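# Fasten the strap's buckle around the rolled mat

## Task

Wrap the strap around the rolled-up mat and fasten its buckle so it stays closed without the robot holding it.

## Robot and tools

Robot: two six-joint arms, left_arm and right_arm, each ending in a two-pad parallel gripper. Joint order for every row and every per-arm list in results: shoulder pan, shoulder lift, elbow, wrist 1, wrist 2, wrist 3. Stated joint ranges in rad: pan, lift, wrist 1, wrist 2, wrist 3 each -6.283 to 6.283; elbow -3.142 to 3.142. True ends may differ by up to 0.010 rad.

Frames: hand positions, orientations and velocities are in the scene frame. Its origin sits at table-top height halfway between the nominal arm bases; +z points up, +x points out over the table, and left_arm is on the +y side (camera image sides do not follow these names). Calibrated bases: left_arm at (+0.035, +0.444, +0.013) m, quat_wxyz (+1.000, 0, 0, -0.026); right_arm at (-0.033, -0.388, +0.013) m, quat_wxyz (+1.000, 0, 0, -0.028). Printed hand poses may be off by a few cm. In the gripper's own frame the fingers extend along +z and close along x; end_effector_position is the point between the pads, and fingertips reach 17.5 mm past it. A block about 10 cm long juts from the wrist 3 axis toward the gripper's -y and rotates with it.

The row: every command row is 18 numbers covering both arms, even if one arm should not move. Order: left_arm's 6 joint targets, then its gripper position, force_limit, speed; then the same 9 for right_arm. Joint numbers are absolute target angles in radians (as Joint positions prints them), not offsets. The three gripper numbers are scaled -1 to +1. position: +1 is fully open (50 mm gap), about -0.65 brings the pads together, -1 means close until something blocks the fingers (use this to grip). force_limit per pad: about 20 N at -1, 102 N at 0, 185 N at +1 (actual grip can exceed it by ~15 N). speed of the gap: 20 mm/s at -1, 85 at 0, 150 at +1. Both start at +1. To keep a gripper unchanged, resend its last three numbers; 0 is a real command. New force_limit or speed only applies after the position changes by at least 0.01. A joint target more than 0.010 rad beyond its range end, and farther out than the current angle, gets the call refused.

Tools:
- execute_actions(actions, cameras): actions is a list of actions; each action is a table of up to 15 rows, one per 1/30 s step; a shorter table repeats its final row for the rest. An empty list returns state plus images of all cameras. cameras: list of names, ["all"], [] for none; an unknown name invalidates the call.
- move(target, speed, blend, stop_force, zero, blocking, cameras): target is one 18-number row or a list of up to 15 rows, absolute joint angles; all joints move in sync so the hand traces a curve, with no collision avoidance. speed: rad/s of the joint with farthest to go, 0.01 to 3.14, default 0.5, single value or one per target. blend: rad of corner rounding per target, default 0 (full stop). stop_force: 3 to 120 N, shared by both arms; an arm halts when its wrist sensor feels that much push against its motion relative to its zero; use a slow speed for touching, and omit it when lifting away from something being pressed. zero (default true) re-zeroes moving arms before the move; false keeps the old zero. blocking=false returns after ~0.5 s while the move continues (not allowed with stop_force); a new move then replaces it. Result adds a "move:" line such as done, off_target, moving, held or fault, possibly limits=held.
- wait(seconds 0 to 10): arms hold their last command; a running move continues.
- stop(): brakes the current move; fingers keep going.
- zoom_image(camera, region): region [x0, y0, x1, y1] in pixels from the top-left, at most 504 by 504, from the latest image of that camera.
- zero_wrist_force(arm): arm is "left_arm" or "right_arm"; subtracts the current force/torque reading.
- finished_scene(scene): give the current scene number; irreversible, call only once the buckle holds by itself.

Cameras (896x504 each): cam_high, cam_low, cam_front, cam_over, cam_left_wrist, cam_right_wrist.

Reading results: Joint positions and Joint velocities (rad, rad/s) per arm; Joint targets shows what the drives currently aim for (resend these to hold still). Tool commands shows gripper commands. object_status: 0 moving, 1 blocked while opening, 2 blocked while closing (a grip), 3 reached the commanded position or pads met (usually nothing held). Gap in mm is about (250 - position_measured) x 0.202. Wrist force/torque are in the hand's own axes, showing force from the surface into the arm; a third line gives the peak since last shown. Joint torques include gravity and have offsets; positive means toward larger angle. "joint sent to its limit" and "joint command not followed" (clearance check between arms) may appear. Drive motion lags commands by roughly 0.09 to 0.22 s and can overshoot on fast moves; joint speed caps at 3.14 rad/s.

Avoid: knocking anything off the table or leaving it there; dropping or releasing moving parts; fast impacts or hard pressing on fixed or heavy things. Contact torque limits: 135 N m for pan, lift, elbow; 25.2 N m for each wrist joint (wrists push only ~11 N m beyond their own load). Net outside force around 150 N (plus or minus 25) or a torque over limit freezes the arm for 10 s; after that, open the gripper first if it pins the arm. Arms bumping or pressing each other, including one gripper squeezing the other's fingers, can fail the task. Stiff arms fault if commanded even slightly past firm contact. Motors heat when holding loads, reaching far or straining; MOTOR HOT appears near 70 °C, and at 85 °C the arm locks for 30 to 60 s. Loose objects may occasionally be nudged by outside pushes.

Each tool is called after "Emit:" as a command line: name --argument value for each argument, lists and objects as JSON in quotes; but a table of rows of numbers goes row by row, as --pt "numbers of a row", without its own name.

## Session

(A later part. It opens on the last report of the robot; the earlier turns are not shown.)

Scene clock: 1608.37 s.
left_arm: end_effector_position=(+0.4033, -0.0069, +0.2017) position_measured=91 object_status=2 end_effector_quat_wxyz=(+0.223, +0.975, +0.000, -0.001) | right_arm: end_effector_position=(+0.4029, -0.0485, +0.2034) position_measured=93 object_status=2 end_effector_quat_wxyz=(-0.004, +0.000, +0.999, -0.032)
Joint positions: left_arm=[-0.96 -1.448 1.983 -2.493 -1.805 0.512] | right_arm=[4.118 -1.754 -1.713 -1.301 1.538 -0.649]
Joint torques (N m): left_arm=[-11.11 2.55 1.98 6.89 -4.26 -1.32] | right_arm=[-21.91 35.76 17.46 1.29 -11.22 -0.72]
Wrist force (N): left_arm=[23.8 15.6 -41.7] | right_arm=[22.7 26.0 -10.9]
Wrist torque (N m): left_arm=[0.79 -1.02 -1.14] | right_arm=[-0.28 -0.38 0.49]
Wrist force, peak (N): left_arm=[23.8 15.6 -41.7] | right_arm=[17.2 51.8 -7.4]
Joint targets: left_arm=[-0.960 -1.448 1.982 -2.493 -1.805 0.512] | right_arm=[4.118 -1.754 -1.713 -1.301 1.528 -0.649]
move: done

Emit:
move --target '[-0.9602,-1.4503,1.9792,-2.4872,-1.805,0.5125,-0.97,1,-1,4.1184,-1.7542,-1.7132,-1.3006,1.5285,-0.649,-0.97,1,-1]' --speed 0.05

Emit:
move --target '[-0.9602,-1.4503,1.9792,-2.4872,-1.805,0.5125,0.75,1,-1,4.1184,-1.7542,-1.7132,-1.3006,1.5285,-0.649,-0.97,1,-1]' --speed 0.05

Emit:
move --target '[-0.9602,-1.4503,1.9792,-2.4872,-1.805,0.5125,0.75,1,-1,4.1184,-1.7542,-1.7132,-1.3006,1.5285,-0.649,0.75,1,-1]' --speed 0.05 --cameras '["cam_front","cam_left_wrist","cam_right_wrist"]'

Scene clock: 1614.47 s.
left_arm: end_effector_position=(+0.4033, -0.0070, +0.2034) position_measured=91 object_status=2 end_effector_quat_wxyz=(+0.223, +0.975, +0.000, -0.001) | right_arm: end_effector_position=(+0.4030, -0.0484, +0.2034) position_measured=93 object_status=2 end_effector_quat_wxyz=(-0.004, +0.000, +0.999, -0.032)
Joint positions: left_arm=[-0.96 -1.45 1.979 -2.487 -1.805 0.512] | right_arm=[4.118 -1.754 -1.713 -1.301 1.538 -0.649]
Joint torques (N m): left_arm=[-16.44 -43.57 -20.98 0.86 -5.87 3.2] | right_arm=[-22.66 18.3 18.01 -0.64 -11.14 -0.69]
Wrist force (N): left_arm=[31.3 12.5 9.4] | right_arm=[29.7 30.0 -25.9]
Wrist torque (N m): left_arm=[0.88 -0.16 -1.25] | right_arm=[-0.45 -0.24 0.42]
Wrist force, peak (N): left_arm=[24.8 15.7 -44.0] | right_arm=[29.7 30.0 -26.3]
Joint targets: left_arm=[-0.960 -1.450 1.979 -2.487 -1.805 0.512] | right_arm=[4.118 -1.754 -1.713 -1.301 1.528 -0.649]
move: done

Scene clock: 1615.20 s.
left_arm: end_effector_position=(+0.4033, -0.0071, +0.2036) position_measured=41 object_status=0 end_effector_quat_wxyz=(+0.223, +0.975, +0.000, -0.001) | right_arm: end_effector_position=(+0.4051, -0.0501, +0.2035) position_measured=93 object_status=2 end_effector_quat_wxyz=(+0.000, +0.000, +0.999, -0.035)
Joint positions: left_arm=[-0.96 -1.45 1.979 -2.487 -1.805 0.513] | right_arm=[4.118 -1.754 -1.713 -1.301 1.528 -0.649]
Joint torques (N m): left_arm=[-9.27 -17.77 -6.43 1.65 -0.96 -0.96] | right_arm=[3.23 33.19 21.6 3.88 1.75 1.13]
Wrist force (N): left_arm=[11.3 2.6 -19.1] | right_arm=[3.1 3.8 5.6]
Wrist torque (N m): left_arm=[0.28 -0.21 -0.01] | right_arm=[-0.03 -0.55 0.28]
Wrist force, peak (N): left_arm=[33.3 9.2 -8.7] | right_arm=[29.4 29.8 -26.2]
Joint targets: left_arm=[-0.960 -1.450 1.979 -2.487 -1.805 0.512] | right_arm=[4.118 -1.754 -1.713 -1.301 1.528 -0.649]
move: done

Scene clock: 1615.97 s.
left_arm: end_effector_position=(+0.4033, -0.0071, +0.2035) position_measured=41 object_status=3 end_effector_quat_wxyz=(+0.223, +0.975, +0.000, -0.001) | right_arm: end_effector_position=(+0.4050, -0.0500, +0.2035) position_measured=41 object_status=3 end_effector_quat_wxyz=(+0.000, +0.000, +0.999, -0.035)
Joint positions: left_arm=[-0.96 -1.45 1.979 -2.487 -1.805 0.512] | right_arm=[4.118 -1.754 -1.713 -1.301 1.529 -0.649]
Joint torques (N m): left_arm=[0.12 -30.68 -28.86 -5.99 -1.39 -2.42] | right_arm=[5.15 41.38 25.56 2.83 1.36 1.5]
Wrist force (N): left_arm=[-2.1 0.3 -0.1] | right_arm=[2.9 -2.1 -1.5]
Wrist torque (N m): left_arm=[0.09 0.36 -0.07] | right_arm=[-0.30 -0.55 0.26]
Wrist force, peak (N): left_arm=[11.0 2.2 -19.1] | right_arm=[3.2 3.8 6.1]
Joint targets: left_arm=[-0.960 -1.450 1.979 -2.487 -1.805 0.512] | right_arm=[4.118 -1.754 -1.713 -1.301 1.528 -0.649]
move: done
Images, in order (width x height): cam_front 896x504, cam_left_wrist 896x504, cam_right_wrist 896x504.

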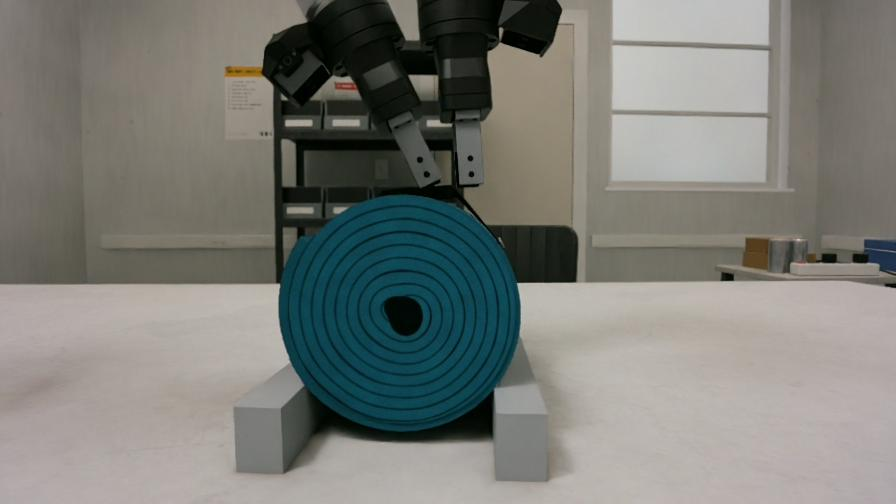

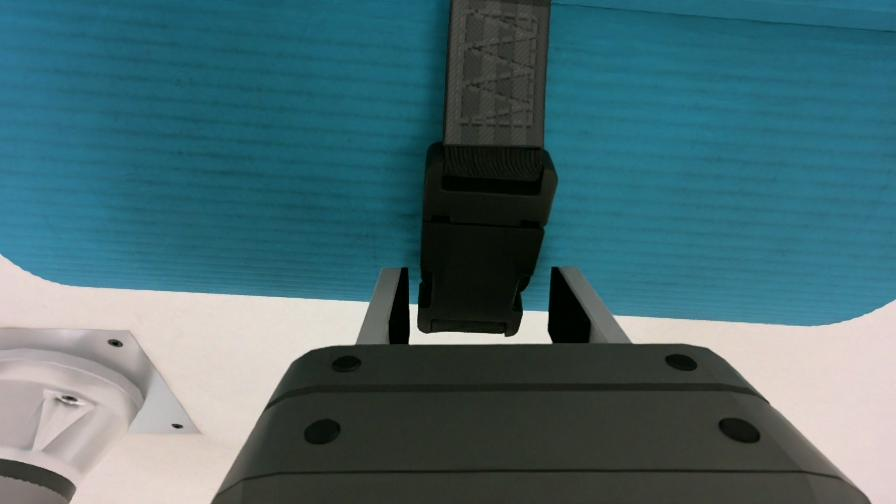

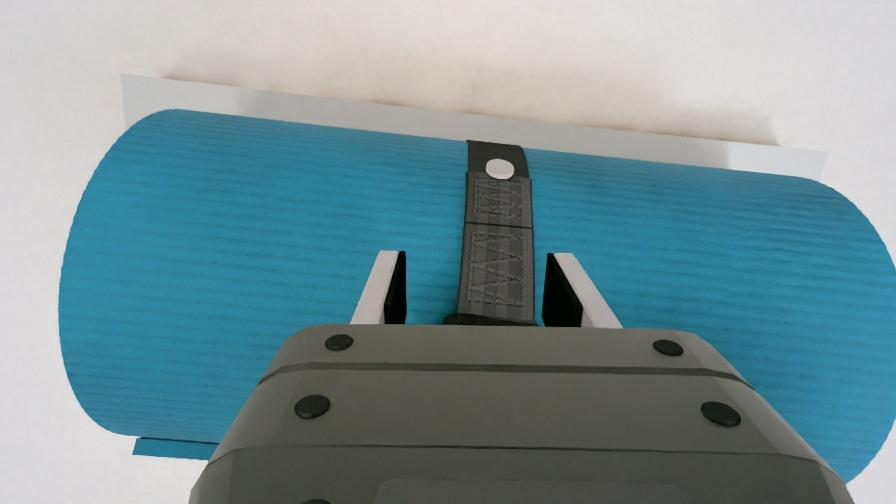

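Emit:
move --target '[-0.9602,-1.5103,1.8802,-2.3282,-1.805,0.5125,0.75,1,-1,4.1184,-1.6942,-1.6142,-1.4596,1.5285,-0.649,0.75,1,-1]' --speed 0.15 --cameras '["cam_front","cam_left_wrist","cam_right_wrist"]'

Emit:
zoom_image --camera "cam_left_wrist" --region '[350, 100, 630, 340]'

Scene clock: 1621.07 s.
left_arm: end_effector_position=(+0.4042, -0.0085, +0.2621) position_measured=41 object_status=3 end_effector_quat_wxyz=(+0.223, +0.975, +0.000, -0.001) | right_arm: end_effector_position=(+0.3990, -0.0579, +0.2680) position_measured=41 object_status=3 end_effector_quat_wxyz=(+0.000, +0.000, +0.999, -0.035)
Joint positions: left_arm=[-0.96 -1.51 1.88 -2.328 -1.805 0.513] | right_arm=[4.118 -1.694 -1.614 -1.46 1.529 -0.649]
Joint torques (N m): left_arm=[7.09 -21.72 -17.19 -6.02 -2.09 -2.14] | right_arm=[5.11 20.32 15.84 4.42 -0.26 1.57]
Wrist force (N): left_arm=[-2.0 0.1 0.0] | right_arm=[3.1 -2.1 -1.6]
Wrist torque (N m): left_arm=[0.06 0.35 -0.07] | right_arm=[-0.31 -0.57 0.25]
Wrist force, peak (N): left_arm=[-2.1 0.6 -1.1] | right_arm=[3.1 -2.6 -2.9]
Joint targets: left_arm=[-0.960 -1.510 1.880 -2.328 -1.805 0.512] | right_arm=[4.118 -1.694 -1.614 -1.460 1.528 -0.649]
move: done
Images, in order (width x height): cam_front 896x504, cam_left_wrist 896x504, cam_right_wrist 896x504.

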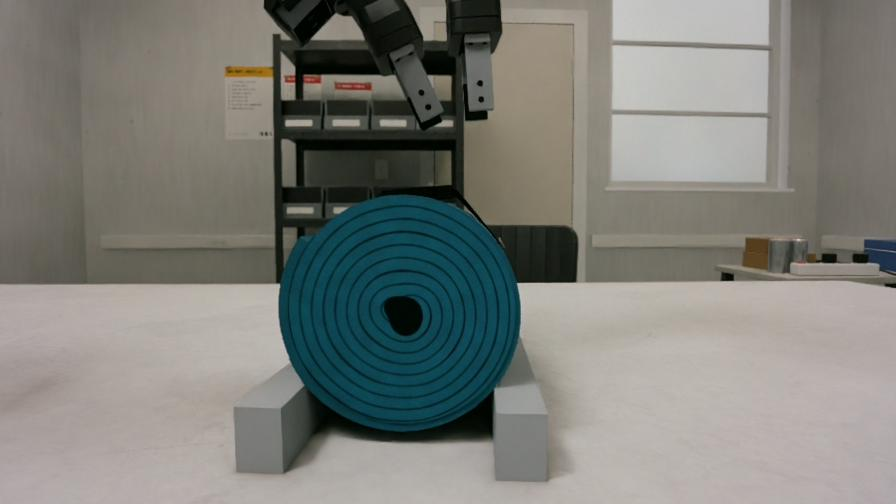

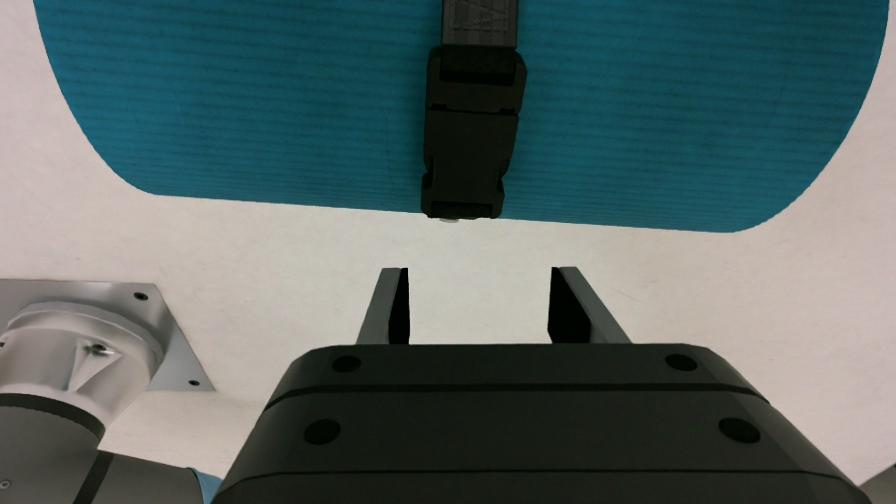

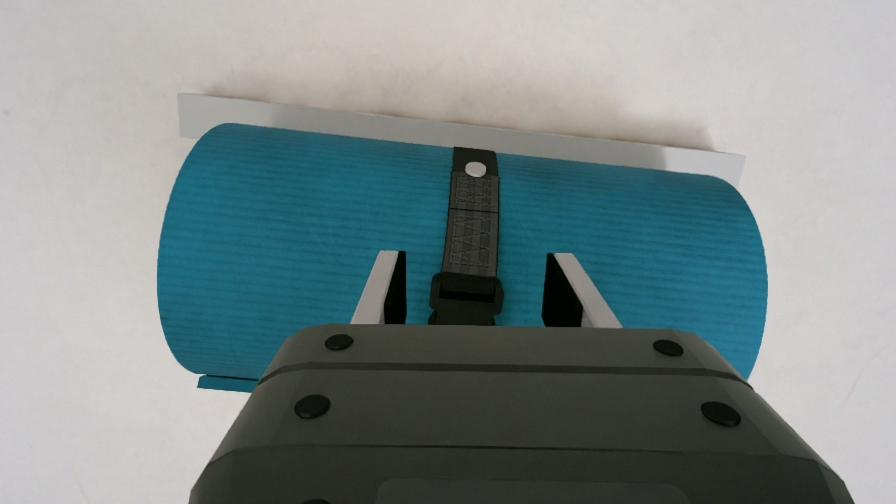

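Scaled by 1.800.

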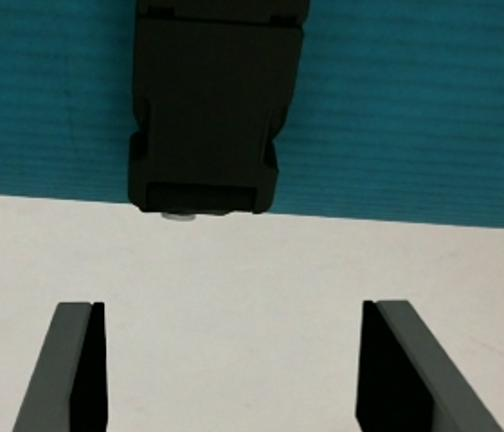

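Buckled cleanly.

Emit:
finished_scene --scene 1

The scene is finished: the task was done.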